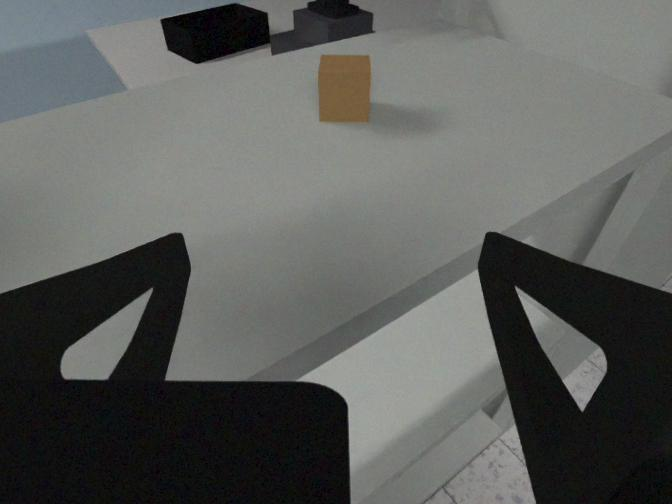

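Request:
move(arm4={"joints": {"joint1_rad": 0.864}}, cameras=[])

Request:
move(arm4={"target": [-0.0227, 0.9828, 1.035, 0.2130, -0.7033, 0.2355, 0.6361], "speed": 0.35}, cameras=["arm4_cam_wrist"])

Request:
move(arm4={"joints": {"gripper_m": 0.046}}, cameras=[])

Request:
move(arm4={"target": [0.2967, 0.7419, 1.12, 0.2130, -0.7033, 0.2355, 0.6361], "speed": 0.4}, arm1={"joints": {"joint2_rad": 0.5, "joint3_rad": 1.45, "joint4_rad": -1.6}}, cameras=[])

Request:
move(arm4={"joints": {"joint1_rad": -1.115, "joint2_rad": 0.7, "joint3_rad": 1.45, "joint4_rad": -1.4, "joint5_rad": 0, "joint6_rad": 0}}, cameras=[])

Request:
move(arm4={"target": [1.135, 0.752, 0.83, 0, -0.2563, 0.9666, 0], "speed": 0.5}, cameras=["arm4_cam_wrist"])

Scene clock: 1482.90 s.
Joint torques (N m): arm1=[-2.26 -3.9 8.65 1.58 -0.05 0] | arm2=[0.73 -8.59 7.8 2 0.11 -0.06] | arm3=[1.96 4.89 8.13 1.35 -0.08 0.04] | arm4=[0.09 -7.36 7.88 2.15 0.16 0.13]
Motor temperatures (°C): arm1=[21 25 36 23 21 21 22] | arm2=[23 26 33 22 22 20 23] | arm3=[24 24 31 23 24 23 23] | arm4=[22 23 37 22 24 21 25]
Heat: arm1: hottest joint3_rad 36 °C; arm2: hottest joint3_rad 33 °C; arm3: hottest joint3_rad 31 °C; arm4: hottest joint3_rad 37 °C.
move: arm4 done
Joint velocities: within noise
arm1, arm2, arm3: as last shown
arm4.joint_positions: joint1_rad=+0.873 joint2_rad=+1.072 joint3_rad=+0.460 joint4_rad=+0.508 joint5_rad=-0.001 joint6_rad=-0.010 gripper_m=+0.09293
arm4.joint_status: all done
arm4.hand: x=+0.2825 y=+0.7523 z=+1.1304 quat_wxyz=(-0.212, +0.705, -0.232, -0.636) (m; scene frame)
arm4.hand_target: x=+0.2869 y=+0.7544 z=+1.1370 quat_wxyz=(-0.215, +0.695, -0.236, -0.644) (m; scene frame)
arm4.hand_status: not commanded
pictures: none
No camera images: "cameras" was empty.

Scene clock: 1484.70 s.
Joint torques (N m): arm1=[-2.26 -3.66 8.68 1.37 -0.04 0.01] | arm2=[0.79 -8.47 7.76 2.02 0.12 -0.06] | arm3=[2.02 4.89 8.12 1.33 -0.07 0.03] | arm4=[0.67 -22.24 11.41 1.1 0.21 0.1]
Motor temperatures (°C): arm1=[21 25 36 23 21 21 22] | arm2=[23 26 33 22 22 20 23] | arm3=[24 24 31 23 24 23 23] | arm4=[22 23 37 22 24 21 25]
Heat: arm1: hottest joint3_rad 36 °C; arm2: hottest joint3_rad 33 °C; arm3: hottest joint3_rad 31 °C; arm4: hottest joint3_rad 37 °C.
move: arm4 off_target
Joint velocities: within noise
arm1, arm2, arm3: as last shown
arm4.joint_positions: joint1_rad=+0.873 joint2_rad=+2.133 joint3_rad=+1.467 joint4_rad=+0.552 joint5_rad=+0.000 joint6_rad=-0.010 gripper_m=+0.09293
arm4.joint_status: not commanded
arm4.hand: x=-0.0128 y=+0.9724 z=+1.0307 quat_wxyz=(-0.211, +0.709, -0.233, -0.632) (m; scene frame)
arm4.hand_target: x=-0.0216 y=+0.9822 z=+1.0351 quat_wxyz=(-0.213, +0.703, -0.236, -0.636) (m; scene frame)
arm4.hand_status: off_target (0.015 m and 0.9 deg from the pose sent, 0.394 m and 0.5 deg at the start)
pictures: arm4_cam_wrist
Images, in order (width x height): arm4_cam_wrist 672x504.

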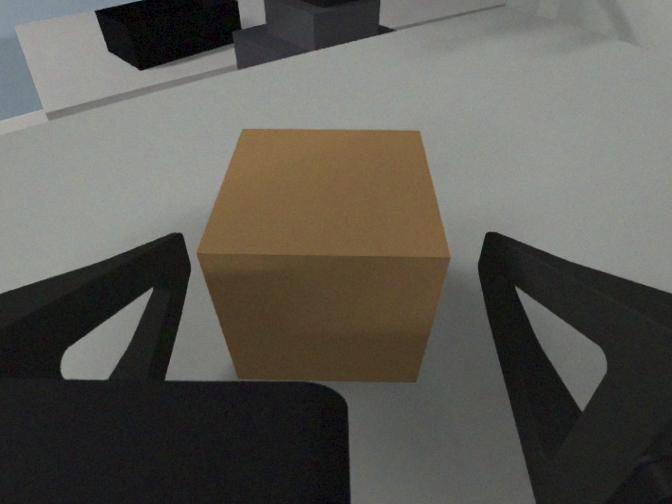

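Scene clock: 1485.30 s.
Joint torques (N m): arm1=[-2.49 -3.78 8.79 1.44 -0.04 -0.07] | arm2=[0.79 -8.41 7.83 1.96 0.12 -0.05] | arm3=[1.96 4.89 8.16 1.32 -0.07 0.02] | arm4=[0.62 -22.07 11.45 1.16 0.21 0.09]
Motor temperatures (°C): arm1=[21 25 36 23 21 21 22] | arm2=[23 26 33 22 22 20 23] | arm3=[24 24 31 23 24 23 23] | arm4=[22 23 37 22 24 21 25]
Heat: arm1: hottest joint3_rad 36 °C; arm2: hottest joint3_rad 33 °C; arm3: hottest joint3_rad 31 °C; arm4: hottest joint3_rad 37 °C.
move: arm4 off_target
Joint velocities: within noise
arm1, arm2, arm3: as last shown
arm1.hand_target: x=-0.2656 y=+1.1155 z=+1.0999 quat_wxyz=(-0.640, -0.221, -0.708, +0.200) (m; scene frame)
arm4.joint_positions: joint1_rad=+0.873 joint2_rad=+2.133 joint3_rad=+1.467 joint4_rad=+0.552 joint5_rad=+0.000 joint6_rad=-0.010 gripper_m=+0.05323
arm4.joint_status: gripper_m off_target (ended at +0.05325, target +0.04600)
arm4.hand: x=-0.0128 y=+0.9724 z=+1.0307 quat_wxyz=(-0.211, +0.709, -0.233, -0.632) (m; scene frame)
arm4.hand_target: x=-0.0216 y=+0.9822 z=+1.0351 quat_wxyz=(-0.213, +0.703, -0.236, -0.636) (m; scene frame)
arm4.hand_status: not commanded
pictures: none
No camera images: "cameras" was empty.

Scene clock: 1487.40 s.
Joint torques (N m): arm1=[-2.96 6.3 8.84 1.26 -0.03 0] | arm2=[0.91 -8.41 7.77 1.99 0.11 -0.06] | arm3=[1.79 4.89 8.1 1.35 -0.07 0.03] | arm4=[0.97 -4.66 8.65 1.21 0.24 0.11]
Motor temperatures (°C): arm1=[21 25 36 23 21 21 22] | arm2=[23 26 33 22 22 20 23] | arm3=[24 24 31 23 24 23 23] | arm4=[22 23 37 22 24 21 25]
Heat: arm1: hottest joint3_rad 36 °C; arm2: hottest joint3_rad 33 °C; arm3: hottest joint3_rad 31 °C; arm4: hottest joint3_rad 37 °C.
move: arm1 done; arm4 done
Joint velocities: within noise
arm1.joint_positions: joint1_rad=-2.238 joint2_rad=+0.503 joint3_rad=+1.436 joint4_rad=-1.589 joint5_rad=-0.003 joint6_rad=+0.012 gripper_m=+0.07996
arm1.joint_status: all done
arm1.hand: x=-0.5154 y=+1.2942 z=+1.4413 quat_wxyz=(-0.416, -0.269, -0.859, +0.127) (m; scene frame)
arm1.hand_target: x=-0.5204 y=+1.2961 z=+1.4456 quat_wxyz=(-0.418, -0.270, -0.857, +0.131) (m; scene frame)
arm1.hand_status: not commanded
arm2, arm3: as last shown
arm4.joint_positions: joint1_rad=+0.873 joint2_rad=+1.025 joint3_rad=+0.398 joint4_rad=+0.539 joint5_rad=+0.005 joint6_rad=-0.010 gripper_m=+0.05323
arm4.joint_status: not commanded
arm4.hand: x=+0.2992 y=+0.7412 z=+1.1234 quat_wxyz=(-0.216, +0.699, -0.232, -0.640) (m; scene frame)
arm4.hand_target: x=+0.2968 y=+0.7419 z=+1.1199 quat_wxyz=(-0.213, +0.703, -0.236, -0.636) (m; scene frame)
arm4.hand_status: done (0.004 m and 0.8 deg from the pose sent, 0.396 m and 0.9 deg at the start)
pictures: none
No camera images: "cameras" was empty.

Scene clock: 1489.37 s.
Joint torques (N m): arm1=[-2.96 5.6 9.06 1.24 -0.07 -0.02] | arm2=[0.79 -8.41 7.8 1.98 0.12 -0.05] | arm3=[1.96 4.84 8.1 1.35 -0.07 0.03] | arm4=[0.67 -0.15 11.22 0.91 0.04 0.14]
Motor temperatures (°C): arm1=[21 25 36 23 21 21 22] | arm2=[23 26 33 22 22 20 23] | arm3=[24 24 31 23 24 23 23] | arm4=[22 23 37 22 24 21 25]
Heat: arm1: hottest joint3_rad 36 °C; arm2: hottest joint3_rad 33 °C; arm3: hottest joint3_rad 31 °C; arm4: hottest joint3_rad 37 °C.
move: arm4 done
Joint velocities: within noise
arm1.joint_positions: joint1_rad=-2.238 joint2_rad=+0.503 joint3_rad=+1.436 joint4_rad=-1.590 joint5_rad=-0.003 joint6_rad=+0.012 gripper_m=+0.07996
arm1.joint_status: not commanded
arm1.hand: x=-0.5155 y=+1.2942 z=+1.4412 quat_wxyz=(-0.416, -0.269, -0.860, +0.127) (m; scene frame)
arm1.hand_target: x=-0.5205 y=+1.2961 z=+1.4456 quat_wxyz=(-0.418, -0.270, -0.857, +0.131) (m; scene frame)
arm1.hand_status: not commanded
arm2, arm3: as last shown
arm4.joint_positions: joint1_rad=-1.110 joint2_rad=+0.701 joint3_rad=+1.400 joint4_rad=-1.391 joint5_rad=+0.002 joint6_rad=-0.010 gripper_m=+0.05321
arm4.joint_status: all done
arm4.hand: x=+0.8749 y=+0.6060 z=+1.3933 quat_wxyz=(-0.410, +0.236, -0.875, -0.105) (m; scene frame)
arm4.hand_target: x=+0.8695 y=+0.6020 z=+1.4156 quat_wxyz=(-0.427, +0.228, -0.868, -0.112) (m; scene frame)
arm4.hand_status: not commanded
pictures: none
No camera images: "cameras" was empty.

Scene clock: 1491.47 s.
Joint torques (N m): arm1=[-2.49 6.01 8.87 1.26 -0.04 -0.01] | arm2=[0.79 -8.53 7.8 1.99 0.12 -0.05] | arm3=[2.02 4.84 8.12 1.35 -0.08 0.02] | arm4=[0.09 -21.13 9.2 -0.39 -0.02 0.1]
Motor temperatures (°C): arm1=[21 25 36 23 21 21 22] | arm2=[23 26 33 22 22 20 23] | arm3=[24 24 31 23 24 23 23] | arm4=[22 23 37 22 24 21 25]
Heat: arm1: hottest joint3_rad 36 °C; arm2: hottest joint3_rad 33 °C; arm3: hottest joint3_rad 31 °C; arm4: hottest joint3_rad 37 °C.
move: arm4 off_target
Joint velocities: within noise
arm1, arm2: as last shown
arm3.joint_positions: joint1_rad=+1.681 joint2_rad=+0.497 joint3_rad=+1.431 joint4_rad=-1.596 joint5_rad=+0.002 joint6_rad=-0.008 gripper_m=+0.09294
arm3.joint_status: not commanded
arm3.hand: x=+0.7928 y=-1.3268 z=+1.3943 quat_wxyz=(-0.439, +0.001, -0.898, +0.011) (m; scene frame)
arm3.hand_target: x=+0.7904 y=-1.3248 z=+1.4012 quat_wxyz=(-0.445, +0.003, -0.896, +0.006) (m; scene frame)
arm3.hand_status: not commanded
arm4.joint_positions: joint1_rad=-1.110 joint2_rad=+2.057 joint3_rad=+1.343 joint4_rad=-0.891 joint5_rad=+0.002 joint6_rad=-0.010 gripper_m=+0.05322
arm4.joint_status: not commanded
arm4.hand: x=+1.1167 y=+0.7432 z=+0.8137 quat_wxyz=(+0.019, +0.261, -0.965, +0.006) (m; scene frame)
arm4.hand_target: x=+1.1343 y=+0.7516 z=+0.8303 quat_wxyz=(+0.000, +0.256, -0.967, +0.000) (m; scene frame)
arm4.hand_status: off_target (0.026 m and 2.3 deg from the pose sent, 0.637 m and 50.0 deg at the start)
pictures: arm4_cam_wrist
Images, in order (width x height): arm4_cam_wrist 672x504.

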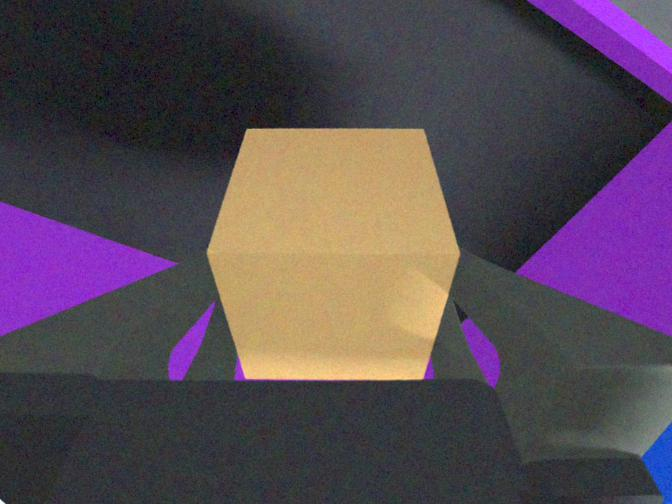

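Request:
move(arm4={"target": [1.14, 0.753, 0.752, 0, -0.2563, 0.9666, 0], "speed": 0.3}, cameras=[])

Request:
move(arm4={"target": [1.14, 0.753, 0.733, 0, -0.2563, 0.9666, 0], "speed": 0.12}, cameras=[])

Request:
move(arm4={"joints": {"gripper_m": 0.08}}, cameras=[])

Request:
move(arm4={"target": [1.13, 0.75, 0.9, 0, -0.2563, 0.9666, 0], "speed": 0.45}, cameras=["arm4_cam_wrist"])

Request:
move(arm4={"joints": {"joint1_rad": 2.193, "joint2_rad": 0.7, "joint3_rad": 1.45, "joint4_rad": -1.4, "joint5_rad": 0, "joint6_rad": 0, "gripper_m": 0.093}}, cameras=[])

Request:
move(arm4={"joints": {"joint2_rad": 1.061, "joint3_rad": 0.455, "joint4_rad": 0.527}}, cameras=["arm4_cam_wrist"])

Scene clock: 1501.93 s.
Joint torques (N m): arm1=[-1.79 6.18 9.01 1.29 -0.02 -0.03] | arm2=[0.91 -8.47 7.8 1.98 0.12 -0.04] | arm3=[2.08 4.72 8.13 1.33 -0.07 0.02] | arm4=[-0.15 -19.08 7.94 0.43 -0.01 0.08]
Motor temperatures (°C): arm1=[21 25 36 23 21 21 21] | arm2=[23 25 33 22 22 20 23] | arm3=[24 24 31 23 24 23 23] | arm4=[22 24 37 22 24 21 26]
Heat: arm1: hottest joint3_rad 36 °C; arm2: hottest joint3_rad 33 °C; arm3: hottest joint3_rad 31 °C; arm4: hottest joint3_rad 37 °C.
move: arm4 off_target
Joint velocities: within noise
arm1, arm2, arm3: as last shown
arm4.joint_positions: joint1_rad=-1.110 joint2_rad=+2.168 joint3_rad=+1.357 joint4_rad=-0.769 joint5_rad=+0.002 joint6_rad=-0.010 gripper_m=+0.05322
arm4.joint_status: not commanded
arm4.hand: x=+1.1274 y=+0.7492 z=+0.7587 quat_wxyz=(+0.007, +0.261, -0.965, +0.003) (m; scene frame)
arm4.hand_target: x=+1.1396 y=+0.7527 z=+0.7523 quat_wxyz=(+0.000, +0.256, -0.967, +0.000) (m; scene frame)
arm4.hand_status: off_target (0.015 m and 1.0 deg from the pose sent, 0.067 m and 2.3 deg at the start)
pictures: none
No camera images: "cameras" was empty.

Scene clock: 1502.90 s.
Joint torques (N m): arm1=[-2.32 5.83 8.9 1.21 -0.03 -0.02] | arm2=[0.91 -8.47 7.8 1.98 0.12 -0.05] | arm3=[1.96 4.95 8.14 1.35 -0.07 0.03] | arm4=[0.15 -16.32 7.79 0.77 -0.03 0.11]
Motor temperatures (°C): arm1=[21 25 36 23 21 21 21] | arm2=[23 25 33 22 22 20 23] | arm3=[24 24 31 23 24 23 23] | arm4=[22 24 37 22 24 21 26]
Heat: arm1: hottest joint3_rad 36 °C; arm2: hottest joint3_rad 33 °C; arm3: hottest joint3_rad 31 °C; arm4: hottest joint3_rad 37 °C.
move: arm4 off_target
Joint velocities: within noise
arm1, arm3: as last shown
arm2.joint_positions: joint1_rad=+2.125 joint2_rad=+1.346 joint3_rad=+0.368 joint4_rad=+0.900 joint5_rad=+0.000 joint6_rad=+0.011 gripper_m=+0.07492
arm2.joint_status: not commanded
arm2.hand: x=-0.2932 y=-0.2687 z=+1.1083 quat_wxyz=(-0.641, +0.237, -0.694, -0.228) (m; scene frame)
arm2.hand_target: x=-0.2945 y=-0.2694 z=+1.1002 quat_wxyz=(-0.634, +0.244, -0.700, -0.221) (m; scene frame)
arm2.hand_status: not commanded
arm4.joint_positions: joint1_rad=-1.110 joint2_rad=+2.169 joint3_rad=+1.360 joint4_rad=-0.747 joint5_rad=+0.002 joint6_rad=-0.010 gripper_m=+0.05322
arm4.joint_status: not commanded
arm4.hand: x=+1.1329 y=+0.7523 z=+0.7586 quat_wxyz=(-0.004, +0.261, -0.965, +0.000) (m; scene frame)
arm4.hand_target: x=+1.1386 y=+0.7523 z=+0.7339 quat_wxyz=(+0.000, +0.256, -0.967, +0.000) (m; scene frame)
arm4.hand_status: off_target (0.027 m and 0.7 deg from the pose sent, 0.029 m and 1.0 deg at the start)
pictures: none
No camera images: "cameras" was empty.

Scene clock: 1503.57 s.
Joint torques (N m): arm1=[-2.14 5.89 9.06 1.31 -0.03 -0.03] | arm2=[0.91 -8.41 7.8 1.96 0.11 -0.05] | arm3=[2.08 4.89 8.14 1.35 -0.07 0.03] | arm4=[-0.09 -19.31 7.49 0.47 0 0.1]
Motor temperatures (°C): arm1=[21 25 35 23 21 21 21] | arm2=[23 25 33 22 22 20 23] | arm3=[24 24 31 23 24 23 23] | arm4=[22 24 37 22 24 21 26]
Heat: arm1: hottest joint3_rad 35 °C; arm2: hottest joint3_rad 33 °C; arm3: hottest joint3_rad 31 °C; arm4: hottest joint3_rad 37 °C.
move: arm4 done
Joint velocities: within noise
arm1, arm2, arm3: as last shown
arm4.joint_positions: joint1_rad=-1.110 joint2_rad=+2.204 joint3_rad=+1.360 joint4_rad=-0.736 joint5_rad=+0.002 joint6_rad=-0.010 gripper_m=+0.07992
arm4.joint_status: all done
arm4.hand: x=+1.1276 y=+0.7493 z=+0.7403 quat_wxyz=(+0.007, +0.261, -0.965, +0.003) (m; scene frame)
arm4.hand_target: x=+1.1386 y=+0.7522 z=+0.7338 quat_wxyz=(+0.000, +0.256, -0.967, +0.000) (m; scene frame)
arm4.hand_status: not commanded
pictures: none
No camera images: "cameras" was empty.

Scene clock: 1504.80 s.
Joint torques (N m): arm1=[-2.55 5.95 8.83 1.28 -0.05 -0.02] | arm2=[0.85 -8.47 7.82 1.98 0.12 -0.06] | arm3=[2.02 4.89 8.16 1.35 -0.07 0.03] | arm4=[0.73 -17.32 8.43 -0.29 0.01 0.13]
Motor temperatures (°C): arm1=[21 25 35 23 21 21 21] | arm2=[23 25 33 22 22 20 23] | arm3=[24 24 31 23 24 23 23] | arm4=[22 24 37 22 24 21 26]
Heat: arm1: hottest joint3_rad 35 °C; arm2: hottest joint3_rad 33 °C; arm3: hottest joint3_rad 31 °C; arm4: hottest joint3_rad 37 °C.
move: arm4 off_target
Joint velocities: within noise
arm1, arm2, arm3: as last shown
arm4.joint_positions: joint1_rad=-1.110 joint2_rad=+1.906 joint3_rad=+1.401 joint4_rad=-1.034 joint5_rad=+0.002 joint6_rad=-0.010 gripper_m=+0.07992
arm4.joint_status: not commanded
arm4.hand: x=+1.1288 y=+0.7501 z=+0.9113 quat_wxyz=(-0.013, +0.261, -0.965, -0.002) (m; scene frame)
arm4.hand_target: x=+1.1297 y=+0.7498 z=+0.9000 quat_wxyz=(+0.000, +0.256, -0.967, +0.000) (m; scene frame)
arm4.hand_status: off_target (0.011 m and 1.6 deg from the pose sent, 0.160 m and 1.0 deg at the start)
pictures: arm4_cam_wrist
Images, in order (width x height): arm4_cam_wrist 672x504.

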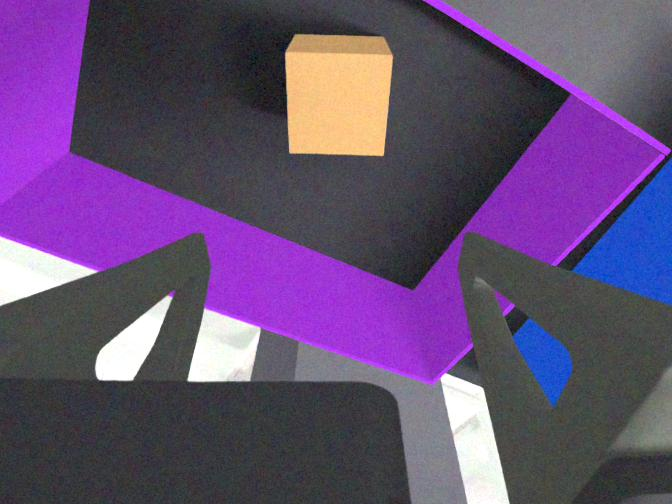

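Scene clock: 1507.23 s.
Joint torques (N m): arm1=[-2.67 5.71 8.99 1.21 -0.03 -0.02] | arm2=[0.85 -8.53 7.76 1.98 0.12 -0.06] | arm3=[1.9 4.78 8.12 1.33 -0.07 0.03] | arm4=[0.91 0.91 8.96 0.77 0.15 0.13]
Motor temperatures (°C): arm1=[21 25 35 23 21 21 21] | arm2=[23 25 32 22 22 20 23] | arm3=[24 24 31 23 24 23 23] | arm4=[22 24 37 22 24 21 26]
Heat: arm1: hottest joint3_rad 35 °C; arm2: hottest joint3_rad 32 °C; arm3: hottest joint3_rad 31 °C; arm4: hottest joint3_rad 37 °C.
move: arm4 done
Joint velocities: within noise
arm1, arm2, arm3: as last shown
arm4.joint_positions: joint1_rad=+2.188 joint2_rad=+0.696 joint3_rad=+1.431 joint4_rad=-1.388 joint5_rad=-0.003 joint6_rad=-0.010 gripper_m=+0.09295
arm4.joint_status: all done
arm4.hand: x=+0.4524 y=+0.3209 z=+1.4129 quat_wxyz=(+0.146, +0.843, +0.301, -0.421) (m; scene frame)
arm4.hand_target: x=+0.4546 y=+0.3219 z=+1.4186 quat_wxyz=(+0.149, +0.844, +0.298, -0.421) (m; scene frame)
arm4.hand_status: not commanded
pictures: none
No camera images: "cameras" was empty.

Scene clock: 1509.13 s.
Joint torques (N m): arm1=[-2.32 6.12 8.83 1.2 -0.01 -0.05] | arm2=[0.79 -8.41 7.79 1.98 0.12 -0.05] | arm3=[2.14 4.84 8.1 1.33 -0.08 0.03] | arm4=[0.91 -7.47 8.29 2.06 0.21 0.13]
Motor temperatures (°C): arm1=[21 25 35 23 21 21 21] | arm2=[23 25 32 22 22 20 23] | arm3=[24 24 31 23 24 23 23] | arm4=[22 24 37 22 24 21 26]
Heat: arm1: hottest joint3_rad 35 °C; arm2: hottest joint3_rad 32 °C; arm3: hottest joint3_rad 31 °C; arm4: hottest joint3_rad 37 °C.
move: arm4 done
Joint velocities: within noise
arm1, arm2, arm3: as last shown
arm4.joint_positions: joint1_rad=+2.188 joint2_rad=+1.071 joint3_rad=+0.457 joint4_rad=+0.508 joint5_rad=-0.003 joint6_rad=-0.010 gripper_m=+0.09295
arm4.joint_status: all done
arm4.hand: x=+0.2923 y=+0.1931 z=+1.1308 quat_wxyz=(+0.219, +0.698, +0.250, -0.634) (m; scene frame)
arm4.hand_target: x=+0.2942 y=+0.1926 z=+1.1390 quat_wxyz=(+0.226, +0.691, +0.244, -0.642) (m; scene frame)
arm4.hand_status: not commanded
pictures: arm4_cam_wrist
Images, in order (width x height): arm4_cam_wrist 672x504.

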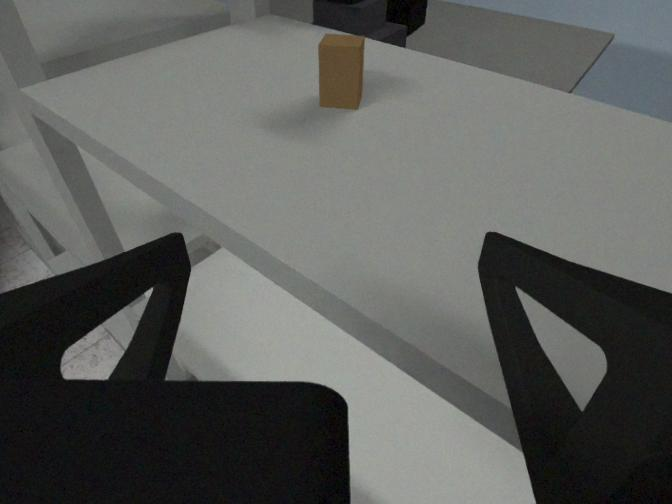

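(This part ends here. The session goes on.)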